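## Task

Fully tighten the screw holding the cable lug behind label F1, leaving all other screws as they were. It counts only if the motor drove it in and halted by itself (stopped_at_torque=1). A screw pushed in rather than turned must be backed out fully and driven again. Raise the torque limit from its minimum, which can stop too early. Until tight, nothing but the key or sleeve may touch the seated screw.

## Robot and tools

Robot: two seven-joint arms. left_arm carries a two-finger gripper; right_arm carries a powered screwdriver (hex key inside a thin vacuum sleeve). Cameras: cam_left_wrist and cam_right_wrist, each 896x504, mounted on the wrists.

Frames. Scene frame: origin at table-top height midway between the bases, +z up, +x out over the table, left_arm on the +y side. Reported end_effector_position (m), quat_wxyz and velocities use this frame. Calibrated bases: left_arm at (+0.002, +0.437, 0), right_arm at (+0.010, -0.332, 0). Reported positions may be off by a few cm. Gripper: fingers point along its +z, close along its y; its end_effector_position is the point between closed pads. Screwdriver: tool point is the key tip, key along tool +z, can be pushed back 12 mm; a block juts about 11 cm toward the tool's -y.

The row. Every command row is 18 numbers in [-1, 1], always all 18: left dx, dy, dz, rx, ry, rz, gripper position, force_limit, speed, then right dx, dy, dz, rx, ry, rz, spindle, torque_limit, sleeve_vacuum. The six pose numbers per arm are offsets, not poses: measured along that arm's current Hand target axes, counted from the Hand target as it was when the action or move began. 1.0 = 0.6 m or 180 degrees; rx, ry, rz form one rotation vector. Repeating an offset moves further. Six zeros re-request the current Hand target. The controller clips each step to 70 mm and 16 degrees from the measured pose, so arms may fall short; send the missing distance again.

Gripper numbers: position +1 = open 85 mm, pads meet near -0.8, -1 closes until blocked. force_limit and speed (both start at +1) set grip strength and closing speed (about 20, 85, 150 mm/s at -1, 0, +1); slow close with low force_limit gives the gentlest grip. Check object_status: 2 = holding after closing, 3 = reached position, 0 = moving, 1 = blocked while opening.

Screwdriver numbers: spindle +1 = 500 rpm clockwise (drives in), -1 reverses; it latches and keeps running between calls, so finish with 0. torque_limit -1 to +1 maps linearly to about 0.3 to 1.2 N m and latches. sleeve_vacuum above 0.01 holds a screw, otherwise releases; latches. Unchanged tool or gripper settings must be resent as last sent (0 is itself a command).

Tools.
execute_actions(actions, cameras): actions is a list of actions; each action is a list of up to 15 rows, each row one 1/30 s step, the last row held for the remaining steps. Empty list just returns state and images.
move(target, speed, blend, blocking, cameras): straight-line path toward one row or a list of up to 15 rows, all offsets from the same starting Hand targets. speed in m/s (0.002 to 1, default 0.25); blend in m rounds corners. Max 10 s. No collision avoidance. Result adds a move: line (done, off_target, moving, held, fault) and limits (paced = clipped, held = steps withheld).
wait(seconds 0 to 10), stop() to brake a running move (spindle keeps running), zoom_image(camera, region [x0,y0,x1,y1], max 504x504 px) on the latest image, read_manual for licences, finished_scene(scene 1 to 3) ends the scene irreversibly.

Results list joint positions and torques, velocities ("within noise" at rest), Hand target, gripper position_measured (counts: 3 open, ~130 at 40 mm, ~230 pads together), object_status, and for the screwdriver screw_detected (1 when sleeve vacuum exceeds 30 kPa), turns (cumulative, positive clockwise) and stopped_at_torque.

Screwing procedure. Raise torque_limit well above -1 before final tightening. Put the tool point on the screw axis about 2 mm below the head top, turn slowly with spindle between -0.2 and 0.2 (negative seats the key without driving). If screw_detected stays 0 after a quarter turn with vacuum on, reverse. While driving, lower the arm 0.7 mm per turn to follow the screw. The motor halts at 95 % of the limit and stopped_at_torque becomes 1; a restart needs spindle at 0 or below for 0.5 s first. Loosening never stops by itself; if turns stops dropping, raise torque_limit. Never press a screw in instead of turning it.

Cautions. Move slowly near contact; the further a target lies past contact, the harder it presses. Avoid drops, slams, hard hits, hard gripper loads, and any contact between arms. Nothing may leave the table. Joint contact torque at its limit (wrist pitch 14.4, wrist roll 15, others 26.7 to 42 N m) or a motor at its limit for 1 s causes a 10 s fault stop. Hot motors (MOTOR HOT at 65 °C) brake the arm at 80 °C. Simulation time runs while you think.

Each tool is called after "Request:" as name(argument=value, ...), one argument or row to a line, values as JSON.

## Session

Request:
execute_actions(
  actions=[],
)

Scene clock: 0.00 s.
left_arm: end_effector_position=(-0.0093, +0.8373, +0.2471) position_measured=3 object_status=3 end_effector_quat_wxyz=(+0.000, +0.717, -0.697, +0.000) | right_arm: end_effector_position=(+0.3103, -0.0417, +0.4000) sleeve_vacuum_kpa=0 screw_detected=0 stopped_at_torque=0 turns=0.00 end_effector_quat_wxyz=(+0.000, +0.696, +0.718, +0.000)
Joint positions: left_arm=[1.571 -0.25 0 0.92 0 1.17 0.785] | right_arm=[0.582 -0.119 0 1.888 0 2.007 1.368]
Joint velocities: within noise
Joint torques (N m): no reading
Motor temperatures (°C): left_arm=[36 39 42 34 39 36 36] | right_arm=[39 38 34 45 37 44 35]
Hand target: left_arm -0.0093, +0.8373, +0.2471; +0.000, +0.717, -0.697, +0.000 | right_arm +0.3103, -0.0417, +0.4000; +0.000, +0.696, +0.718, +0.000

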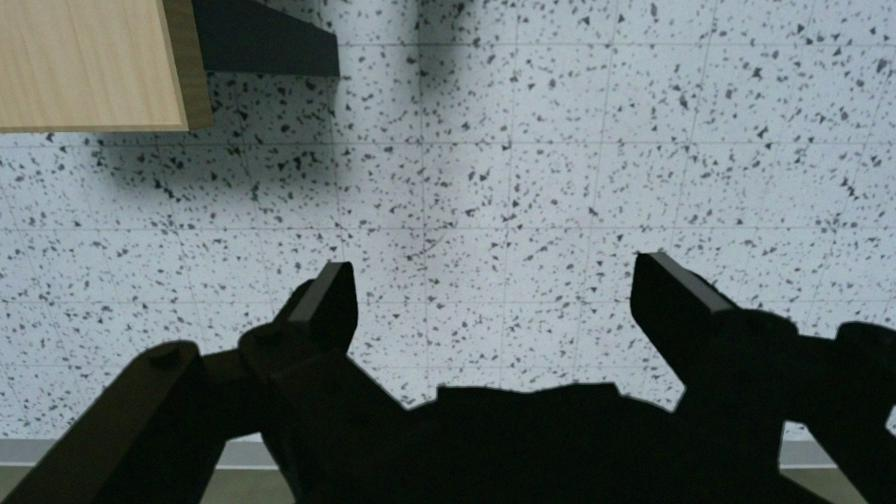

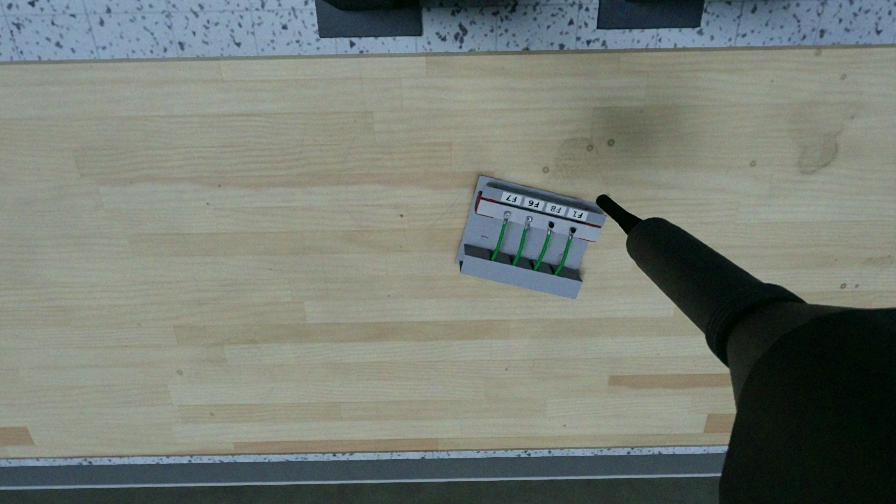

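Request:
zoom_image(
  camera="cam_right_wrist",
  region=[450, 170, 620, 305],
)

Scaled by 2.965.

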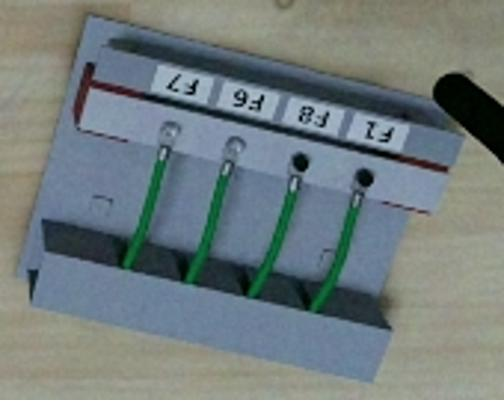

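Request:
move(
  target=[0,0,0,0,0,0,1,1,1,0.28,0.108,0.333,0,0,0,0,-1,0],
  cameras=["cam_right_wrist"],
)

Request:
zoom_image(
  camera="cam_right_wrist",
  region=[330, 130, 630, 330],
)

Scene clock: 2.20 s.
left_arm: end_effector_position=(-0.0093, +0.8373, +0.2471) position_measured=3 object_status=3 end_effector_quat_wxyz=(+0.000, +0.717, -0.697, +0.000) | right_arm: end_effector_position=(+0.3696, +0.1283, +0.2003) sleeve_vacuum_kpa=0 screw_detected=0 stopped_at_torque=0 turns=0.00 end_effector_quat_wxyz=(+0.000, +0.696, +0.718, +0.000)
Joint positions: left_arm=[1.571 -0.25 0 0.92 0 1.17 0.785] | right_arm=[0.683 0.175 0.111 1.616 -0.019 1.442 1.581]
Joint velocities: within noise
Joint torques (N m): left_arm=[-0.19 -11.38 -0.04 14.42 0.2 -2.1 -0.07] | right_arm=[3.66 -27.99 2.77 37.52 -1.98 -7.05 1.94]
Motor temperatures (°C): left_arm=[36 39 42 35 39 36 36] | right_arm=[39 38 34 46 37 45 35]
Hand target: left_arm -0.0093, +0.8373, +0.2471; +0.000, +0.717, -0.697, +0.000 | right_arm +0.3696, +0.1283, +0.2002; +0.000, +0.696, +0.718, +0.000
Off the commanded pose: left_arm 0.000 m, 0 deg | right_arm 0.000 m, 0 deg.
move: done
camera_calibration:
cam_right_wrist: T_world_to_cam=[[0.0309767, 0.999497, 0.00672915, -0.0536204], [0.92245, -0.0311799, 0.384855, -0.446522], [0.384871, -0.00571423, -0.922953, 0.288747], [0, 0, 0, 1]] pos_world=[0.302425, 0.0413209, 0.438707]
Images, in order (width x height): cam_right_wrist 896x504.

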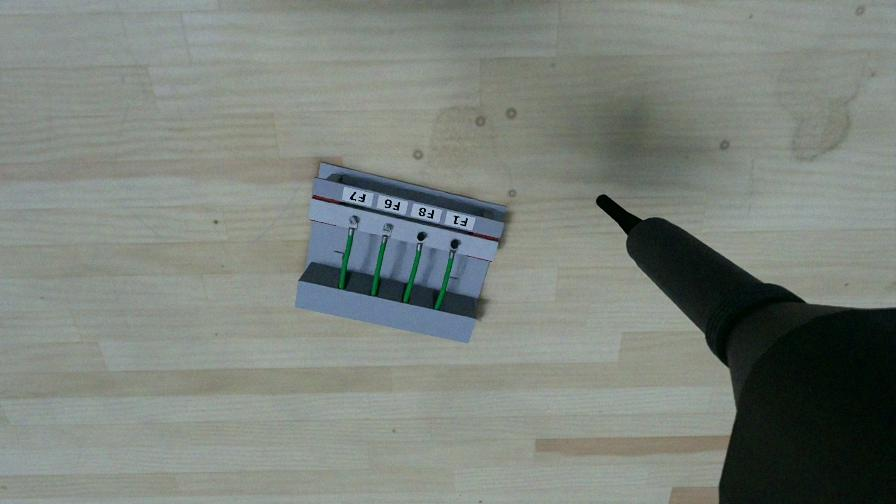

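Scaled by 1.680.

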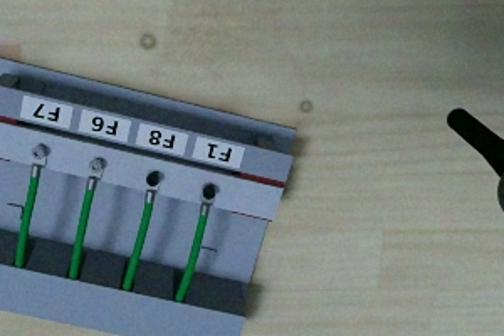

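Request:
zoom_image(
  camera="cam_right_wrist",
  region=[400, 200, 510, 290],
)

Request:
zoom_image(
  camera="cam_right_wrist",
  region=[330, 190, 430, 270],
)

Request:
zoom_image(
  camera="cam_right_wrist",
  region=[580, 180, 660, 240],
)

Scaled by 4.582.

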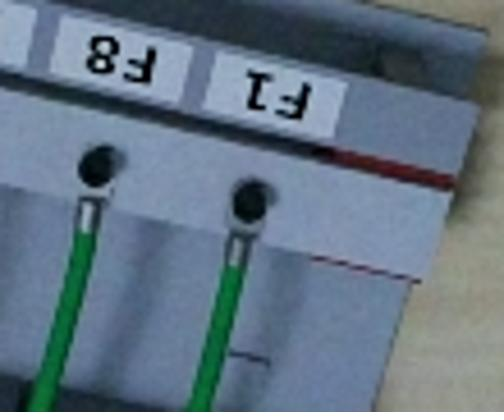

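Scaled by 5.040.

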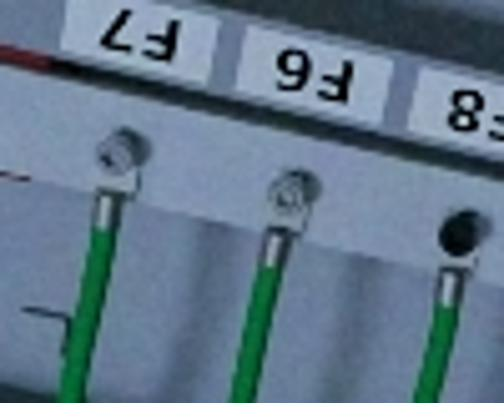

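Scaled by 6.300.

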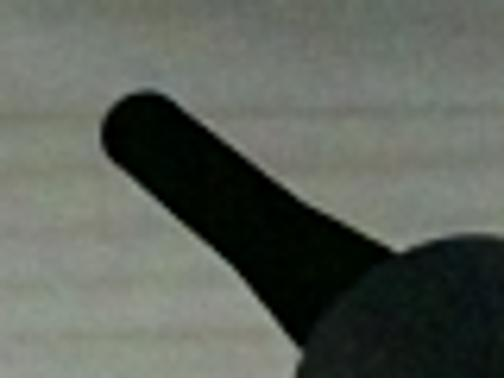

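Request:
move(
  target=[0,0,0,0,0,0,1,1,1,-0.1295,0.1393,0.2167,0,0,0,0,-1,0],
  cameras=["cam_right_wrist"],
)

Request:
zoom_image(
  camera="cam_right_wrist",
  region=[530, 170, 670, 270],
)

Scene clock: 4.30 s.
left_arm: end_effector_position=(-0.0093, +0.8373, +0.2471) position_measured=3 object_status=3 end_effector_quat_wxyz=(+0.000, +0.717, -0.697, +0.000) | right_arm: end_effector_position=(+0.4556, +0.0534, +0.0703) sleeve_vacuum_kpa=0 screw_detected=0 stopped_at_torque=0 turns=0.00 end_effector_quat_wxyz=(+0.000, +0.696, +0.718, +0.000)
Joint positions: left_arm=[1.571 -0.25 0 0.92 0 1.17 0.785] | right_arm=[0.552 0.268 0.021 1.368 -0.006 1.1 1.361]
Joint velocities: within noise
Joint torques (N m): left_arm=[-0.03 -11.53 -0.11 14.62 0.21 -2.11 -0.04] | right_arm=[-3.8 -29.98 -1.88 29.63 3.8 -6.97 -1.84]
Motor temperatures (°C): left_arm=[36 39 42 35 39 36 36] | right_arm=[39 39 34 48 37 45 35]
Hand target: left_arm -0.0093, +0.8373, +0.2471; +0.000, +0.717, -0.697, +0.000 | right_arm +0.4557, +0.0534, +0.0702; +0.000, +0.696, +0.718, +0.000
Off the commanded pose: left_arm 0.000 m, 0 deg | right_arm 0.000 m, 0 deg.
move: done
camera_calibration:
cam_right_wrist: T_world_to_cam=[[0.0310142, 0.999497, 0.00663652, 0.0194668], [0.922449, -0.0311788, 0.384858, -0.478157], [0.384871, -0.00581422, -0.922952, 0.135233], [0, 0, 0, 1]] pos_world=[0.388425, -0.0335791, 0.308707]
Images, in order (width x height): cam_right_wrist 896x504.

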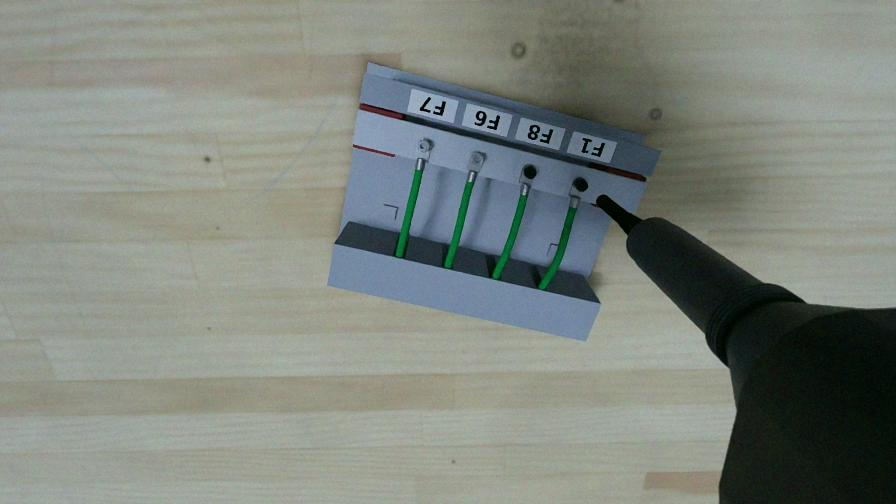

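Scaled by 3.600.

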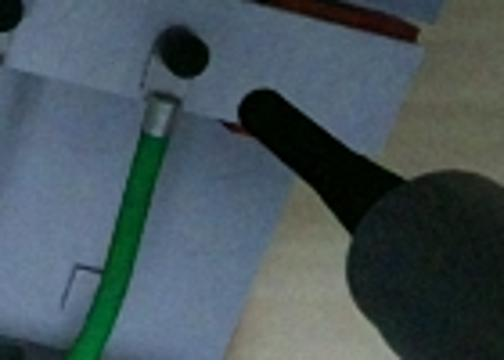

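Request:
move(
  target=[0,0,0,0,0,0,1,1,1,-0.003,0,0.0367,0,0,0,0,-1,0],
  cameras=["cam_right_wrist"],
)

Request:
zoom_image(
  camera="cam_right_wrist",
  region=[560, 160, 644, 220],
)

Scene clock: 5.77 s.
left_arm: end_effector_position=(-0.0093, +0.8373, +0.2471) position_measured=3 object_status=3 end_effector_quat_wxyz=(+0.000, +0.717, -0.697, +0.000) | right_arm: end_effector_position=(+0.4558, +0.0516, +0.0483) sleeve_vacuum_kpa=0 screw_detected=0 stopped_at_torque=0 turns=0.00 end_effector_quat_wxyz=(+0.000, +0.696, +0.718, +0.000)
Joint positions: left_arm=[1.571 -0.25 0 0.92 0 1.17 0.785] | right_arm=[0.55 0.286 0.02 1.327 -0.007 1.042 1.358]
Joint velocities: within noise
Joint torques (N m): left_arm=[-0.27 -11.55 0.11 14.51 0.44 -2.09 -0.02] | right_arm=[-3.93 -26.71 -2.02 26.17 -2.04 -6.35 -1.71]
Motor temperatures (°C): left_arm=[36 39 42 35 39 36 36] | right_arm=[39 39 34 48 37 45 35]
Hand target: left_arm -0.0093, +0.8373, +0.2471; +0.000, +0.717, -0.697, +0.000 | right_arm +0.4558, +0.0516, +0.0482; +0.000, +0.696, +0.718, +0.000
Off the commanded pose: left_arm 0.000 m, 0 deg | right_arm 0.000 m, 0 deg.
move: done
camera_calibration:
cam_right_wrist: T_world_to_cam=[[0.030976, 0.999497, 0.00673202, 0.0213963], [0.922415, -0.0311798, 0.38494, -0.469849], [0.384957, -0.0057142, -0.922917, 0.114839], [0, 0, 0, 1]] pos_world=[0.388525, -0.0353791, 0.286707]
Images, in order (width x height): cam_right_wrist 896x504.

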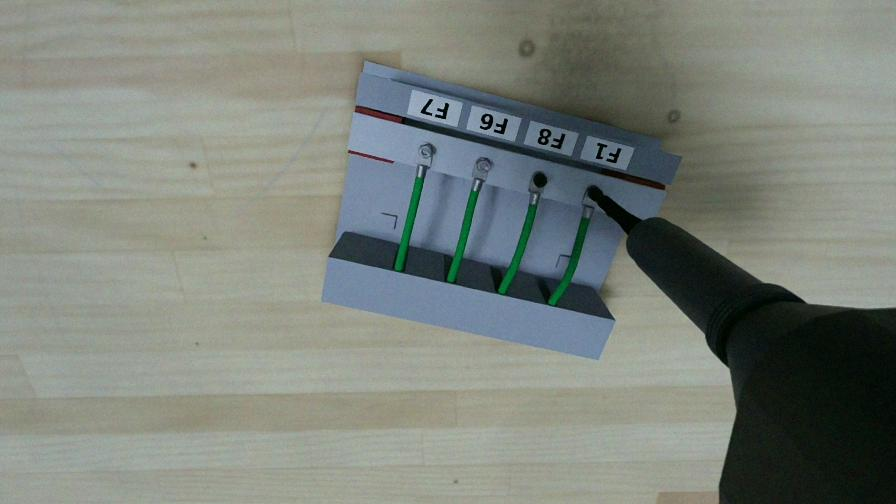

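Scaled by 6.000.

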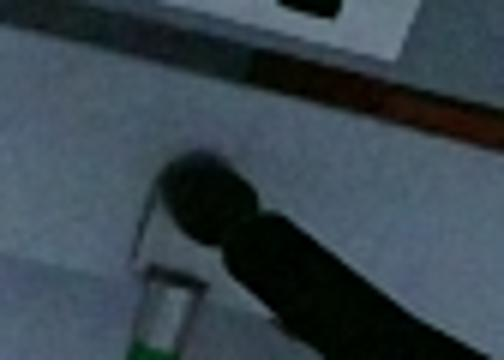

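Request:
move(
  target=[0,0,0,0,0,0,1,1,1,0,0,0.0163,0,0,0,0,-1,1],
  speed=0.05,
  cameras=["cam_right_wrist"],
)

Request:
zoom_image(
  camera="cam_right_wrist",
  region=[560, 160, 644, 220],
)

Scene clock: 6.90 s.
left_arm: end_effector_position=(-0.0093, +0.8373, +0.2471) position_measured=3 object_status=3 end_effector_quat_wxyz=(+0.000, +0.717, -0.697, +0.000) | right_arm: end_effector_position=(+0.4558, +0.0516, +0.0385) sleeve_vacuum_kpa=14 screw_detected=0 stopped_at_torque=0 turns=0.00 end_effector_quat_wxyz=(+0.000, +0.695, +0.719, +0.000)
Joint positions: left_arm=[1.571 -0.25 0 0.92 0 1.17 0.785] | right_arm=[0.55 0.296 0.02 1.313 -0.007 1.017 1.358]
Joint velocities: within noise
Joint torques (N m): left_arm=[-0.32 -11.96 0.12 14.49 0.18 -2.11 -0.15] | right_arm=[-1.01 -23.31 -2.29 22.49 -2.91 -5.85 1.28]
Motor temperatures (°C): left_arm=[36 39 42 35 39 36 36] | right_arm=[39 39 34 49 37 45 35]
Hand target: left_arm -0.0093, +0.8373, +0.2471; +0.000, +0.717, -0.697, +0.000 | right_arm +0.4558, +0.0516, +0.0384; +0.000, +0.696, +0.718, +0.000
Off the commanded pose: left_arm 0.000 m, 0 deg | right_arm 0.000 m, 0 deg.
move: done
camera_calibration:
cam_right_wrist: T_world_to_cam=[[0.0308841, 0.999501, 0.00669161, 0.0216061], [0.922453, -0.0310799, 0.384856, -0.466161], [0.384872, -0.00571322, -0.922952, 0.105798], [0, 0, 0, 1]] pos_world=[0.388625, -0.0354791, 0.276907]
Images, in order (width x height): cam_right_wrist 896x504.

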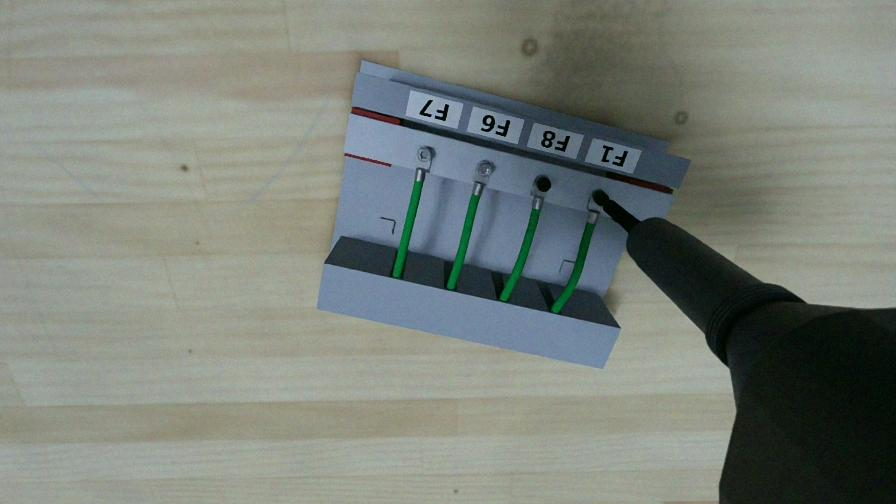

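Scaled by 6.000.

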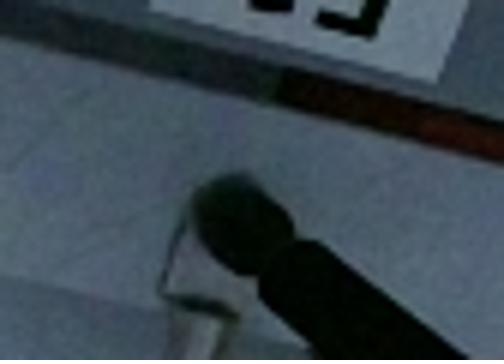

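Request:
zoom_image(
  camera="cam_right_wrist",
  region=[585, 180, 641, 220],
)

Request:
move(
  target=[0,0,0,0,0,0,1,1,1,0,0,-0.01,0,0,0,0,-1,1],
  speed=0.05,
  cameras=["cam_right_wrist"],
)

Request:
zoom_image(
  camera="cam_right_wrist",
  region=[585, 180, 641, 220],
)

Scaled by 9.000.

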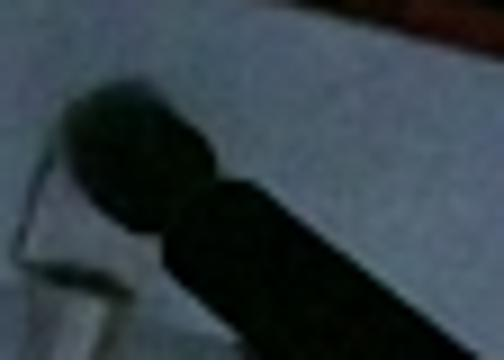

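Scene clock: 8.43 s.
left_arm: end_effector_position=(-0.0093, +0.8373, +0.2471) position_measured=3 object_status=3 end_effector_quat_wxyz=(+0.000, +0.717, -0.697, +0.000) | right_arm: end_effector_position=(+0.4558, +0.0516, +0.0443) sleeve_vacuum_kpa=14 screw_detected=0 stopped_at_torque=0 turns=0.00 end_effector_quat_wxyz=(+0.000, +0.696, +0.718, +0.000)
Joint positions: left_arm=[1.571 -0.25 0 0.92 0 1.17 0.785] | right_arm=[0.55 0.29 0.02 1.321 -0.007 1.032 1.358]
Joint velocities: within noise
Joint torques (N m): left_arm=[0.05 -11.59 0.05 14.3 0.14 -2.02 -0.02] | right_arm=[3.04 -37.78 0.65 31.43 1.64 -0.07 0.25]
Motor temperatures (°C): left_arm=[36 39 42 36 39 36 36] | right_arm=[39 39 34 49 37 45 35]
Hand target: left_arm -0.0093, +0.8373, +0.2471; +0.000, +0.717, -0.697, +0.000 | right_arm +0.4558, +0.0516, +0.0444; +0.000, +0.696, +0.718, +0.000
Off the commanded pose: left_arm 0.000 m, 0 deg | right_arm 0.000 m, 0 deg.
move: done
camera_calibration:
cam_right_wrist: T_world_to_cam=[[0.031145, 0.999493, 0.00658167, 0.0214], [0.922445, -0.0312784, 0.38486, -0.468302], [0.38487, -0.00591522, -0.922952, 0.111184], [0, 0, 0, 1]] pos_world=[0.388525, -0.0353792, 0.282707]
Images, in order (width x height): cam_right_wrist 896x504.

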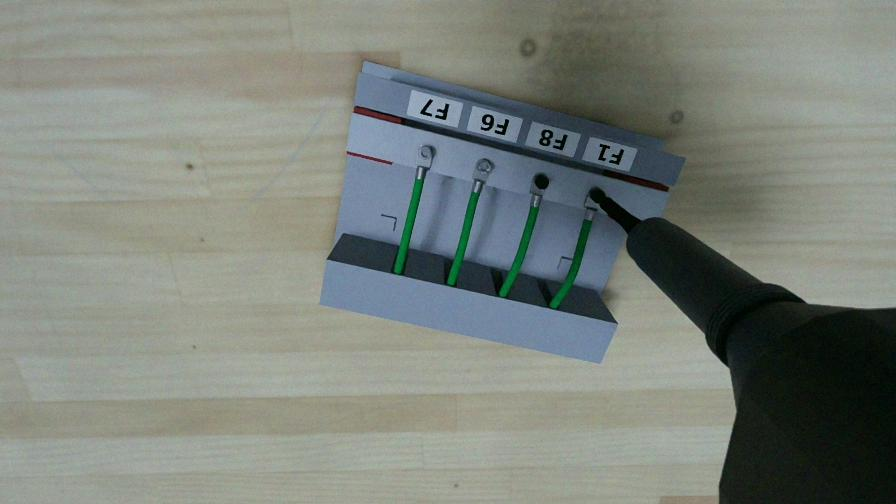

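Scaled by 9.000.

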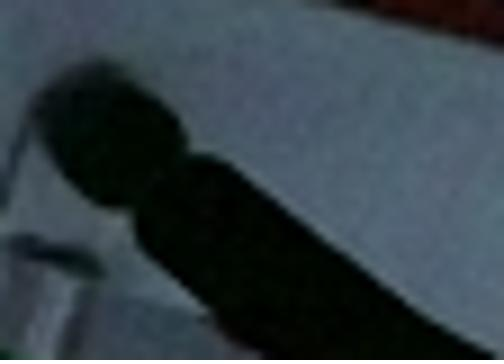

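Request:
move(
  target=[
    [0,0,0,0,0,0,1,1,1,0,0,-0.0133,0,0,0,0,-1,1],
    [0,0,0,0,0,0,1,1,1,-0.0065,-0.0067,-0.0133,0,0,0,0,-1,1],
  ],
  speed=0.05,
  cameras=["cam_right_wrist"],
)

Request:
zoom_image(
  camera="cam_right_wrist",
  region=[579, 175, 635, 215],
)

Scene clock: 10.20 s.
left_arm: end_effector_position=(-0.0093, +0.8373, +0.2471) position_measured=3 object_status=3 end_effector_quat_wxyz=(+0.000, +0.717, -0.697, +0.000) | right_arm: end_effector_position=(+0.4519, +0.0476, +0.0523) sleeve_vacuum_kpa=14 screw_detected=0 stopped_at_torque=0 turns=0.00 end_effector_quat_wxyz=(+0.000, +0.696, +0.718, +0.000)
Joint positions: left_arm=[1.571 -0.25 0 0.92 0 1.17 0.785] | right_arm=[0.548 0.264 0.019 1.309 -0.006 1.046 1.355]
Joint velocities: within noise
Joint torques (N m): left_arm=[0.12 -11.61 0 14.44 0.33 -1.99 -0.07] | right_arm=[-3.82 -41.69 -1.71 28.85 3.67 -6.84 -1.81]
Motor temperatures (°C): left_arm=[36 39 42 36 39 36 36] | right_arm=[39 39 34 50 37 45 35]
Hand target: left_arm -0.0093, +0.8373, +0.2471; +0.000, +0.717, -0.697, +0.000 | right_arm +0.4519, +0.0476, +0.0524; +0.000, +0.696, +0.718, +0.000
Off the commanded pose: left_arm 0.000 m, 0 deg | right_arm 0.000 m, 0 deg.
move: done
camera_calibration:
cam_right_wrist: T_world_to_cam=[[0.0310155, 0.999497, 0.00663389, 0.0254977], [0.922485, -0.0311796, 0.384772, -0.468025], [0.384786, -0.00581425, -0.922988, 0.120146], [0, 0, 0, 1]] pos_world=[0.384725, -0.0393791, 0.290807]
Images, in order (width x height): cam_right_wrist 896x504.

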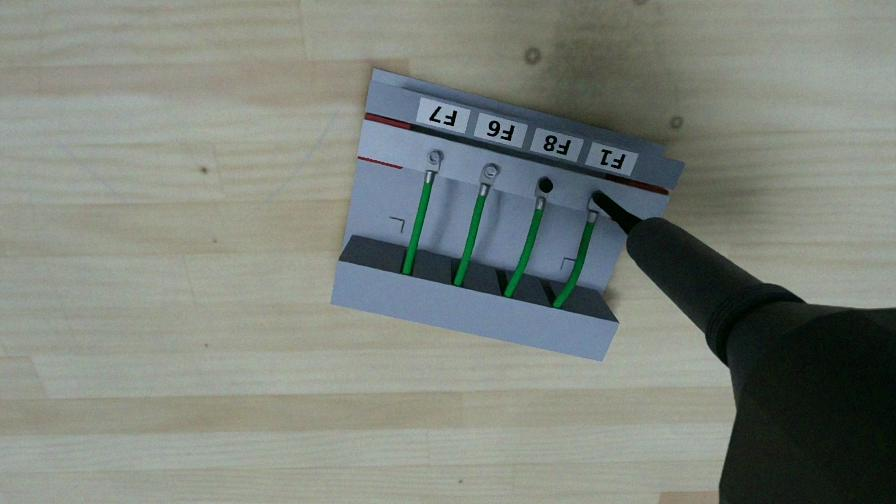

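Scaled by 9.000.

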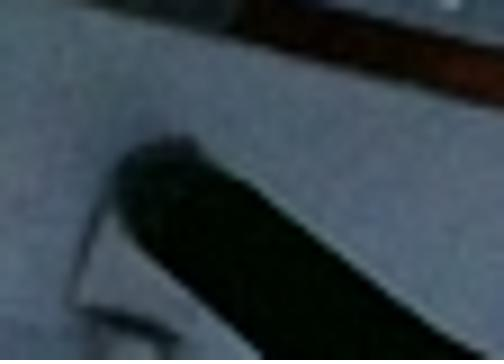

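Request:
move(
  target=[
    [0,0,0,0,0,0,1,1,1,-0.0018,-0.0021,0.002,0,0,0,0,-1,1],
    [0,0,0,0,0,0,1,1,1,-0.0018,-0.0021,0.010,0,0,0,0,-1,1],
  ],
  speed=0.03,
  cameras=["cam_right_wrist"],
)

Request:
zoom_image(
  camera="cam_right_wrist",
  region=[579, 175, 635, 215],
)

Scene clock: 11.37 s.
left_arm: end_effector_position=(-0.0093, +0.8373, +0.2471) position_measured=3 object_status=3 end_effector_quat_wxyz=(+0.000, +0.717, -0.697, +0.000) | right_arm: end_effector_position=(+0.4507, +0.0465, +0.0465) sleeve_vacuum_kpa=14 screw_detected=0 stopped_at_torque=0 turns=0.00 end_effector_quat_wxyz=(+0.000, +0.696, +0.718, +0.000)
Joint positions: left_arm=[1.571 -0.25 0 0.92 0 1.17 0.785] | right_arm=[0.548 0.265 0.019 1.293 -0.006 1.028 1.355]
Joint velocities: within noise
Joint torques (N m): left_arm=[-0.04 -11.66 -0.07 14.38 0.11 -2.13 -0.01] | right_arm=[-3.07 -25.42 -1.78 24.76 -0.88 -5.82 -1.35]
Motor temperatures (°C): left_arm=[36 39 42 36 39 36 36] | right_arm=[39 39 34 50 37 45 35]
Hand target: left_arm -0.0093, +0.8373, +0.2471; +0.000, +0.717, -0.697, +0.000 | right_arm +0.4506, +0.0465, +0.0464; +0.000, +0.696, +0.718, +0.000
Off the commanded pose: left_arm 0.000 m, 0 deg | right_arm 0.000 m, 0 deg.
move: done
camera_calibration:
cam_right_wrist: T_world_to_cam=[[0.030976, 0.999497, 0.00673202, 0.0267637], [0.922415, -0.0311798, 0.38494, -0.464614], [0.384957, -0.0057142, -0.922917, 0.115111], [0, 0, 0, 1]] pos_world=[0.383425, -0.0405791, 0.284907]
Images, in order (width x height): cam_right_wrist 896x504.

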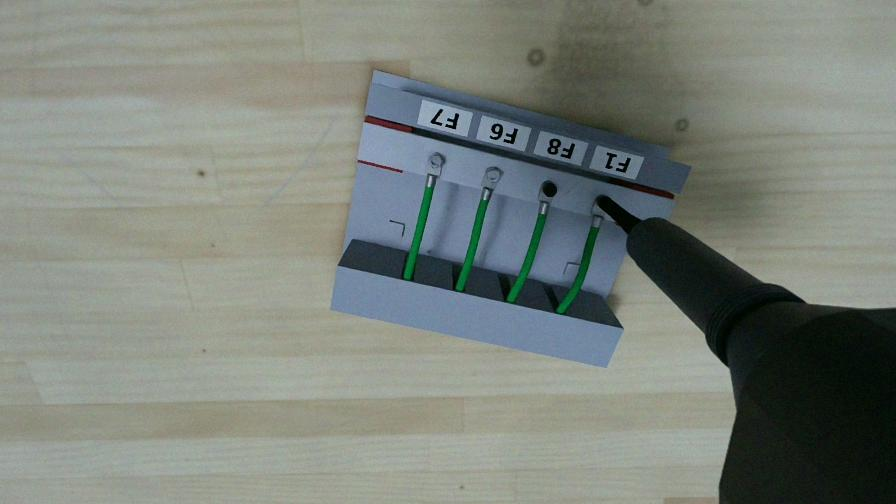

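Scaled by 9.000.

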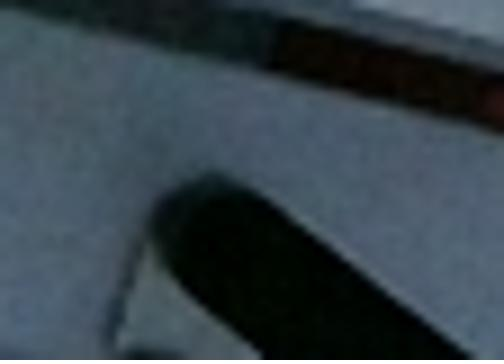

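Request:
move(
  target=[0,0,0,0,0,0,1,1,1,0,0,0.003,0,0,0,-0.15,-1,1],
  speed=0.02,
  cameras=["cam_right_wrist"],
)

Request:
zoom_image(
  camera="cam_right_wrist",
  region=[579, 175, 635, 215],
)

Scene clock: 12.20 s.
left_arm: end_effector_position=(-0.0093, +0.8373, +0.2471) position_measured=3 object_status=3 end_effector_quat_wxyz=(+0.000, +0.717, -0.697, +0.000) | right_arm: end_effector_position=(+0.4507, +0.0464, +0.0446) sleeve_vacuum_kpa=14 screw_detected=0 stopped_at_torque=0 turns=-0.84 end_effector_quat_wxyz=(+0.000, +0.696, +0.719, +0.000)
Joint positions: left_arm=[1.571 -0.25 0 0.92 0 1.17 0.785] | right_arm=[0.548 0.267 0.019 1.29 -0.006 1.023 1.355]
Joint velocities: within noise
Joint torques (N m): left_arm=[-0.1 -11.76 -0.11 14.59 0.13 -1.98 0.02] | right_arm=[-0.49 -24.7 -1.46 24.07 -1.92 -5.68 -0.24]
Motor temperatures (°C): left_arm=[36 39 42 36 39 36 36] | right_arm=[39 39 34 50 37 45 35]
Hand target: left_arm -0.0093, +0.8373, +0.2471; +0.000, +0.717, -0.697, +0.000 | right_arm +0.4506, +0.0465, +0.0446; +0.000, +0.696, +0.718, +0.000
Off the commanded pose: left_arm 0.000 m, 0 deg | right_arm 0.000 m, 0 deg.
move: done
camera_calibration:
cam_right_wrist: T_world_to_cam=[[0.0309767, 0.999497, 0.00672915, 0.0267771], [0.92245, -0.0311799, 0.384855, -0.463872], [0.384871, -0.00571423, -0.922953, 0.113401], [0, 0, 0, 1]] pos_world=[0.383425, -0.0405791, 0.283007]
Images, in order (width x height): cam_right_wrist 896x504.

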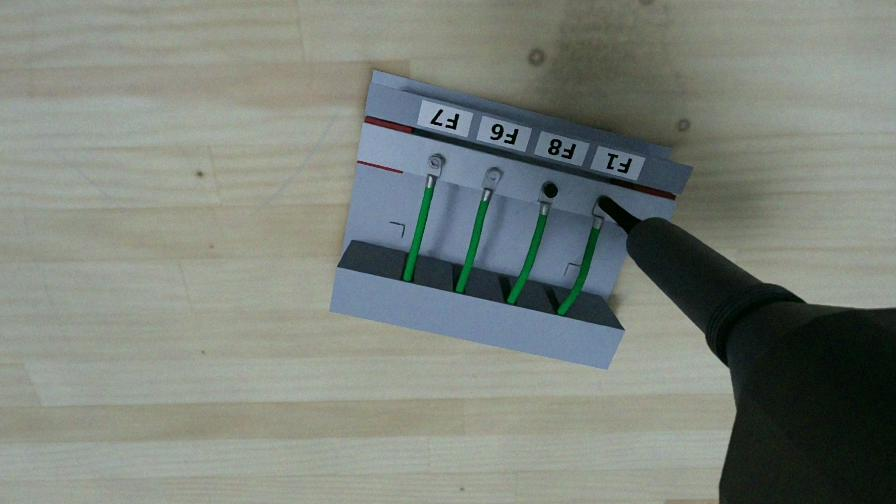

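Scaled by 9.000.

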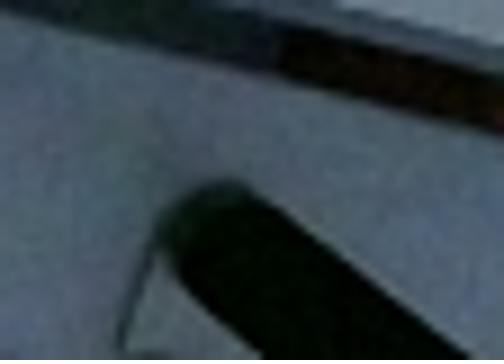

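Request:
move(
  target=[0,0,0,0,0,0,1,1,1,0,0,0.005,0,0,0,-0.1,-1,1],
  speed=0.02,
  cameras=["cam_right_wrist"],
)

Request:
zoom_image(
  camera="cam_right_wrist",
  region=[579, 175, 635, 215],
)

Request:
zoom_image(
  camera="cam_right_wrist",
  region=[522, 170, 578, 210],
)

Scene clock: 13.37 s.
left_arm: end_effector_position=(-0.0093, +0.8373, +0.2471) position_measured=3 object_status=3 end_effector_quat_wxyz=(+0.000, +0.717, -0.697, +0.000) | right_arm: end_effector_position=(+0.4507, +0.0465, +0.0416) sleeve_vacuum_kpa=14 screw_detected=0 stopped_at_torque=0 turns=-2.01 end_effector_quat_wxyz=(+0.000, +0.696, +0.718, +0.000)
Joint positions: left_arm=[1.571 -0.25 0 0.92 0 1.17 0.785] | right_arm=[0.548 0.27 0.019 1.285 -0.006 1.016 1.355]
Joint velocities: within noise
Joint torques (N m): left_arm=[-0.21 -11.44 -0.05 14.44 0.11 -2.12 -0.09] | right_arm=[2.58 -24.16 -1.42 22.65 -2.36 -5.49 1.75]
Motor temperatures (°C): left_arm=[36 39 42 36 39 36 36] | right_arm=[39 39 34 51 37 45 35]
Hand target: left_arm -0.0093, +0.8373, +0.2471; +0.000, +0.717, -0.697, +0.000 | right_arm +0.4506, +0.0465, +0.0416; +0.000, +0.696, +0.718, +0.000
Off the commanded pose: left_arm 0.000 m, 0 deg | right_arm 0.000 m, 0 deg.
move: done
camera_calibration:
cam_right_wrist: T_world_to_cam=[[0.0309767, 0.999497, 0.00672915, 0.0267973], [0.92245, -0.0311799, 0.384855, -0.462718], [0.384871, -0.00571423, -0.922953, 0.110632], [0, 0, 0, 1]] pos_world=[0.383425, -0.0405791, 0.280007]
Images, in order (width x height): cam_right_wrist 896x504.

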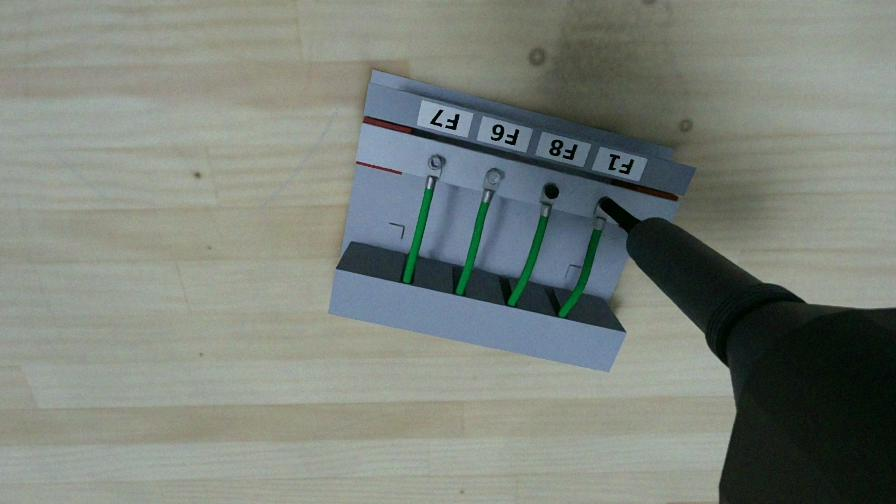

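Scaled by 9.000.

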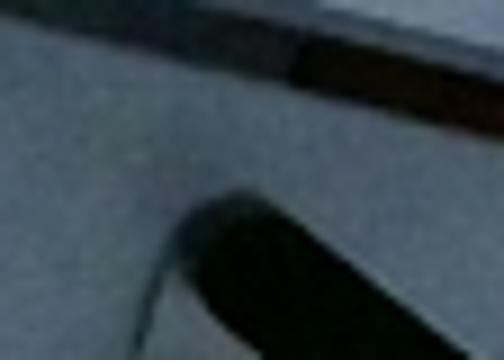

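Scaled by 9.000.

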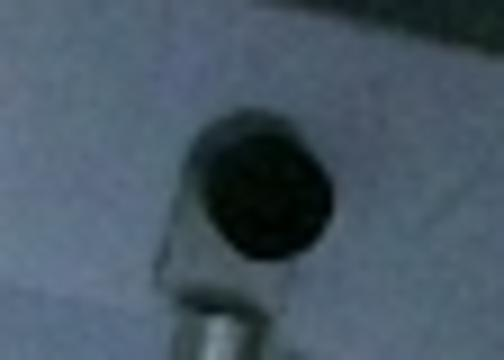

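Request:
move(
  target=[
    [0,0,0,0,0,0,1,1,1,0,0,-0.009,0,0,0,-0.1,-1,1],
    [0,0,0,0,0,0,1,1,1,0.0017,0.0019,-0.009,0,0,0,-0.1,-1,1],
    [0,0,0,0,0,0,1,1,1,0.0017,0.0019,-0.0035,0,0,0,-0.1,-1,1],
  ],
  speed=0.02,
  cameras=["cam_right_wrist"],
)

Request:
zoom_image(
  camera="cam_right_wrist",
  region=[579, 175, 635, 215],
)

Request:
zoom_image(
  camera="cam_right_wrist",
  region=[522, 170, 578, 210],
)

Scene clock: 14.80 s.
left_arm: end_effector_position=(-0.0093, +0.8373, +0.2471) position_measured=3 object_status=3 end_effector_quat_wxyz=(+0.000, +0.717, -0.697, +0.000) | right_arm: end_effector_position=(+0.4517, +0.0475, +0.0437) sleeve_vacuum_kpa=14 screw_detected=0 stopped_at_torque=0 turns=-3.20 end_effector_quat_wxyz=(+0.000, +0.696, +0.718, +0.000)
Joint positions: left_arm=[1.571 -0.25 0 0.92 0 1.17 0.785] | right_arm=[0.548 0.272 0.019 1.295 -0.006 1.023 1.356]
Joint velocities: within noise
Joint torques (N m): left_arm=[-0.24 -11.71 -0.09 14.37 0.17 -2.03 -0.01] | right_arm=[3.44 -24.79 1.51 23.66 -2.22 -5.7 1.85]
Motor temperatures (°C): left_arm=[36 39 42 36 39 36 36] | right_arm=[39 39 34 51 37 45 35]
Hand target: left_arm -0.0093, +0.8373, +0.2471; +0.000, +0.717, -0.697, +0.000 | right_arm +0.4517, +0.0475, +0.0437; +0.000, +0.696, +0.718, +0.000
Off the commanded pose: left_arm 0.000 m, 0 deg | right_arm 0.000 m, 0 deg.
move: done
camera_calibration:
cam_right_wrist: T_world_to_cam=[[0.0309773, 0.999497, 0.00672939, 0.0256493], [0.92245, -0.0311805, 0.384855, -0.464506], [0.384871, -0.00571423, -0.922953, 0.112153], [0, 0, 0, 1]] pos_world=[0.384525, -0.0394791, 0.282107]
Images, in order (width x height): cam_right_wrist 896x504.

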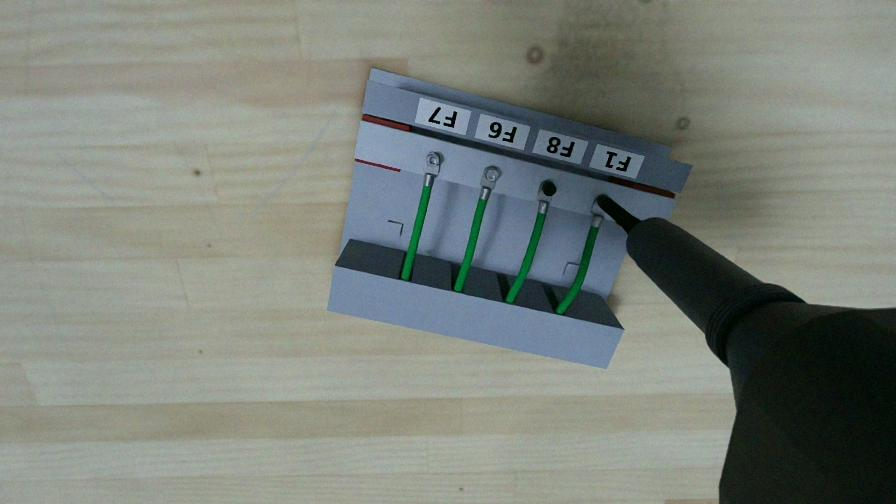

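Scaled by 9.000.

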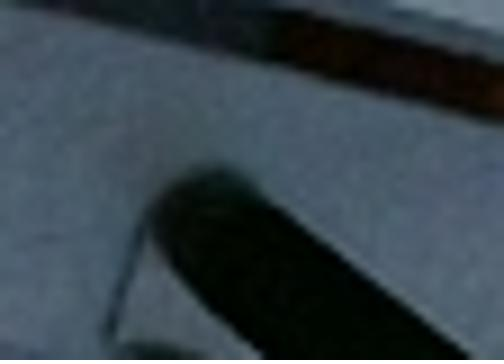

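Scaled by 9.000.

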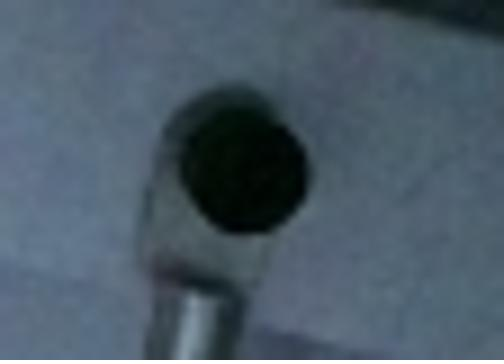

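Request:
move(
  target=[0,0,0,0,0,0,1,1,1,-0.0009,0.001,0,0,0,0,-0.1,-1,1],
  speed=0.01,
  cameras=["cam_right_wrist"],
)

Request:
zoom_image(
  camera="cam_right_wrist",
  region=[590, 185, 618, 205],
)

Request:
zoom_image(
  camera="cam_right_wrist",
  region=[520, 170, 660, 270],
)

Scene clock: 16.03 s.
left_arm: end_effector_position=(-0.0093, +0.8373, +0.2471) position_measured=3 object_status=3 end_effector_quat_wxyz=(+0.000, +0.717, -0.697, +0.000) | right_arm: end_effector_position=(+0.4524, +0.0470, +0.0437) sleeve_vacuum_kpa=14 screw_detected=0 stopped_at_torque=0 turns=-4.23 end_effector_quat_wxyz=(+0.000, +0.696, +0.718, +0.000)
Joint positions: left_arm=[1.571 -0.25 0 0.92 0 1.17 0.785] | right_arm=[0.547 0.273 0.019 1.296 -0.006 1.023 1.354]
Joint velocities: within noise
Joint torques (N m): left_arm=[-0.26 -11.87 -0.16 14.35 0.12 -1.97 -0.01] | right_arm=[-4.01 -24.37 -2.26 30.96 1.63 -1.58 -1.72]
Motor temperatures (°C): left_arm=[36 39 42 36 39 36 36] | right_arm=[39 39 34 51 37 45 35]
Hand target: left_arm -0.0093, +0.8373, +0.2471; +0.000, +0.717, -0.697, +0.000 | right_arm +0.4524, +0.0470, +0.0437; +0.000, +0.696, +0.718, +0.000
Off the commanded pose: left_arm 0.000 m, 0 deg | right_arm 0.000 m, 0 deg.
move: done
camera_calibration:
cam_right_wrist: T_world_to_cam=[[0.0310311, 0.999495, 0.00686659, 0.0260678], [0.922363, -0.0312818, 0.385057, -0.465195], [0.385077, -0.00561526, -0.922867, 0.111781], [0, 0, 0, 1]] pos_world=[0.385225, -0.0399791, 0.282107]
Images, in order (width x height): cam_right_wrist 896x504.

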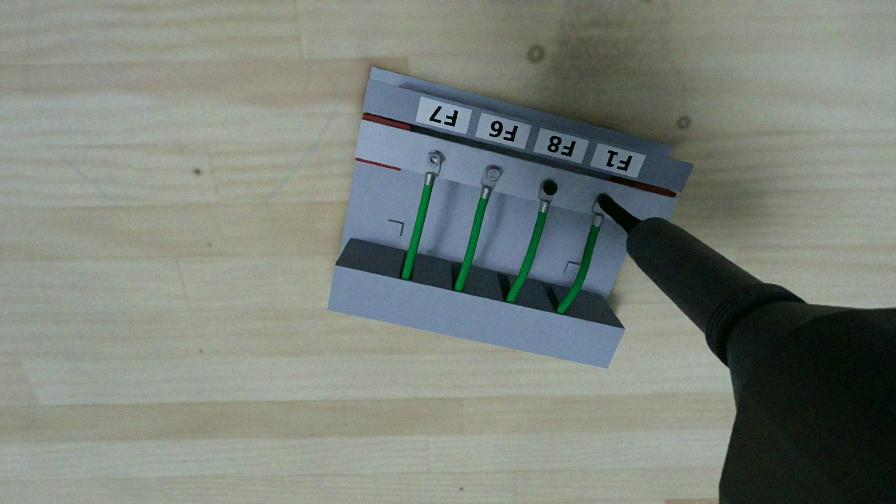

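Scaled by 18.000.

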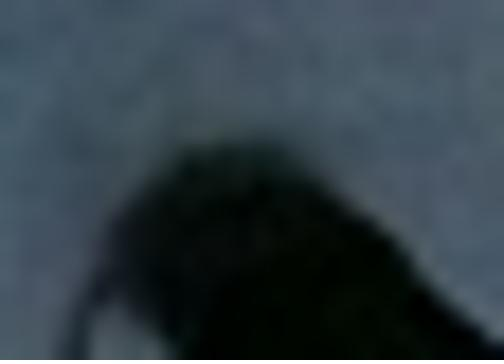

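Scaled by 3.600.

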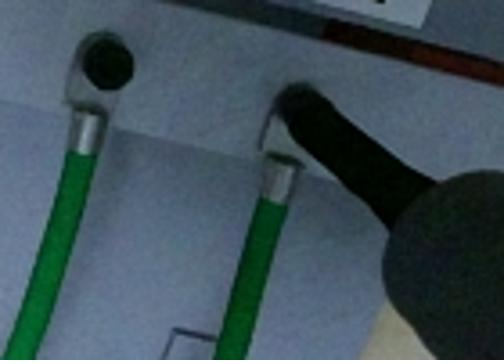

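Request:
zoom_image(
  camera="cam_right_wrist",
  region=[590, 185, 646, 225],
)

Request:
zoom_image(
  camera="cam_right_wrist",
  region=[536, 171, 592, 211],
)

Scaled by 9.000.

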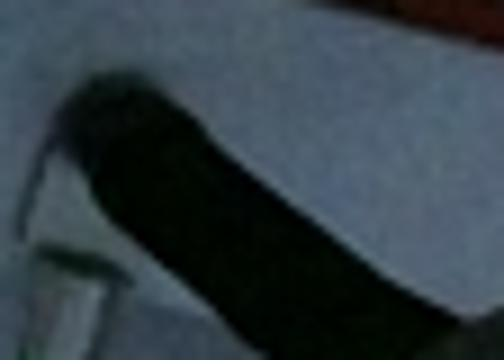

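Scaled by 9.000.

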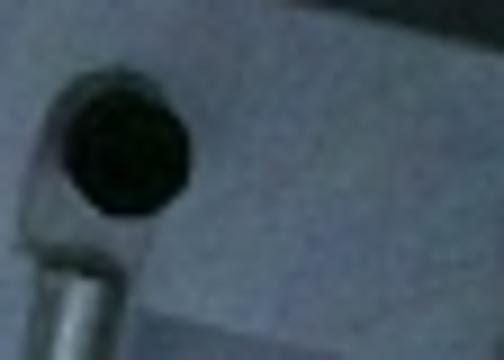

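Request:
move(
  target=[0,0,0,0,0,0,1,1,1,0.0003,-0.0005,0,0,0,0,0.1,-1,1],
  speed=0.01,
  cameras=[],
)

Request:
move(
  target=[0,0,0,0,0,0,1,1,1,0,-0.0012,0,0,0,0,0.1,-1,1],
  speed=0.01,
  cameras=[],
)

Request:
move(
  target=[0,0,0,0,0,0,1,1,1,-0.0012,0,0,0,0,0,0.1,-1,1],
  speed=0.01,
)

Request:
zoom_image(
  camera="cam_right_wrist",
  region=[590, 185, 646, 225],
)

Scene clock: 17.97 s.
left_arm: end_effector_position=(-0.0093, +0.8373, +0.2471) position_measured=3 object_status=3 end_effector_quat_wxyz=(+0.000, +0.717, -0.697, +0.000) | right_arm: end_effector_position=(+0.4520, +0.0471, +0.0436) sleeve_vacuum_kpa=14 screw_detected=0 stopped_at_torque=0 turns=-4.71 end_effector_quat_wxyz=(+0.000, +0.696, +0.718, +0.000)
Joint positions: left_arm=[1.571 -0.25 0 0.92 0 1.17 0.785] | right_arm=[0.548 0.273 0.019 1.295 -0.006 1.023 1.355]
Joint velocities: within noise
Joint torques (N m): left_arm=[-0.28 -11.46 -0.1 14.4 -0.1 -2 -0.14] | right_arm=[3.82 -36.86 1.6 23.29 -1.26 -3.01 1.99]
Motor temperatures (°C): left_arm=[36 39 42 36 39 36 36] | right_arm=[39 39 34 52 37 45 35]
Hand target: left_arm -0.0093, +0.8373, +0.2471; +0.000, +0.717, -0.697, +0.000 | right_arm +0.4521, +0.0472, +0.0437; +0.000, +0.696, +0.718, +0.000
Off the commanded pose: left_arm 0.000 m, 0 deg | right_arm 0.000 m, 0 deg.
move: done
No camera images: "cameras" was empty.

Scene clock: 18.67 s.
left_arm: end_effector_position=(-0.0093, +0.8373, +0.2471) position_measured=3 object_status=3 end_effector_quat_wxyz=(+0.000, +0.717, -0.697, +0.000) | right_arm: end_effector_position=(+0.4513, +0.0471, +0.0437) sleeve_vacuum_kpa=14 screw_detected=0 stopped_at_torque=0 turns=-4.13 end_effector_quat_wxyz=(+0.000, +0.696, +0.718, +0.000)
Joint positions: left_arm=[1.571 -0.25 0 0.92 0 1.17 0.785] | right_arm=[0.548 0.271 0.019 1.293 -0.006 1.022 1.355]
Joint velocities: within noise
Joint torques (N m): left_arm=[-0.27 -11.53 -0.07 14.31 -0.03 -1.98 -0.04] | right_arm=[3.71 -36.85 2.28 23.66 -1.78 -5.53 1.85]
Motor temperatures (°C): left_arm=[36 39 42 37 39 36 36] | right_arm=[39 40 34 52 37 45 35]
Hand target: left_arm -0.0093, +0.8373, +0.2471; +0.000, +0.717, -0.697, +0.000 | right_arm +0.4513, +0.0471, +0.0437; +0.000, +0.696, +0.718, +0.000
Off the commanded pose: left_arm 0.000 m, 0 deg | right_arm 0.000 m, 0 deg.
move: done
No camera images: "cameras" was empty.

Scene clock: 19.37 s.
left_arm: end_effector_position=(-0.0093, +0.8373, +0.2471) position_measured=3 object_status=3 end_effector_quat_wxyz=(+0.000, +0.717, -0.697, +0.000) | right_arm: end_effector_position=(+0.4513, +0.0465, +0.0437) sleeve_vacuum_kpa=14 screw_detected=0 stopped_at_torque=0 turns=-3.54 end_effector_quat_wxyz=(+0.000, +0.696, +0.718, +0.000)
Joint positions: left_arm=[1.571 -0.25 0 0.92 0 1.17 0.785] | right_arm=[0.547 0.27 0.019 1.291 -0.006 1.022 1.354]
Joint velocities: within noise
Joint torques (N m): left_arm=[-0.01 -11.53 -0.21 14.35 -0.11 -2.04 -0.13] | right_arm=[-4.25 -36.82 -1.63 23.51 1.79 -5.55 -1.87]
Motor temperatures (°C): left_arm=[36 39 42 37 39 36 36] | right_arm=[39 40 34 52 37 45 35]
Hand target: left_arm -0.0093, +0.8373, +0.2471; +0.000, +0.717, -0.697, +0.000 | right_arm +0.4514, +0.0464, +0.0437; +0.000, +0.696, +0.718, +0.000
Off the commanded pose: left_arm 0.000 m, 0 deg | right_arm 0.000 m, 0 deg.
move: done
camera_calibration:
cam_right_wrist: T_world_to_cam=[[0.0310148, 0.999497, 0.00663676, 0.0267729], [0.922449, -0.0311795, 0.384858, -0.464172], [0.384871, -0.00581423, -0.922952, 0.112297], [0, 0, 0, 1]] pos_world=[0.384125, -0.0405791, 0.282107]

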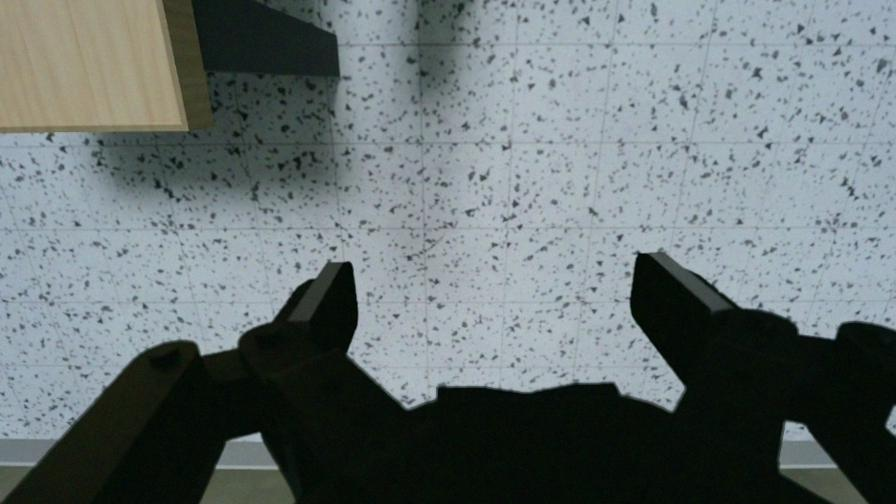

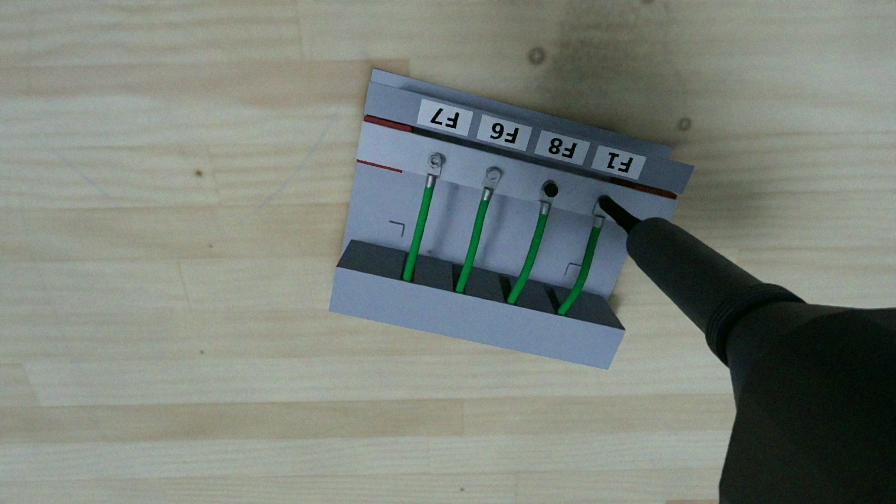

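Scaled by 9.000.

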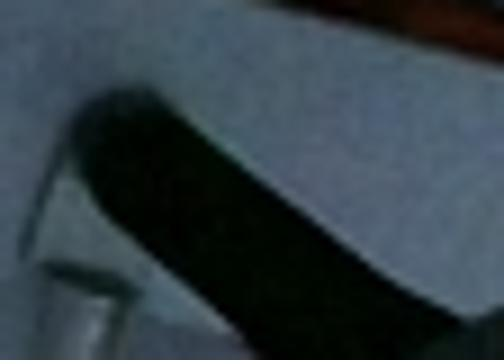

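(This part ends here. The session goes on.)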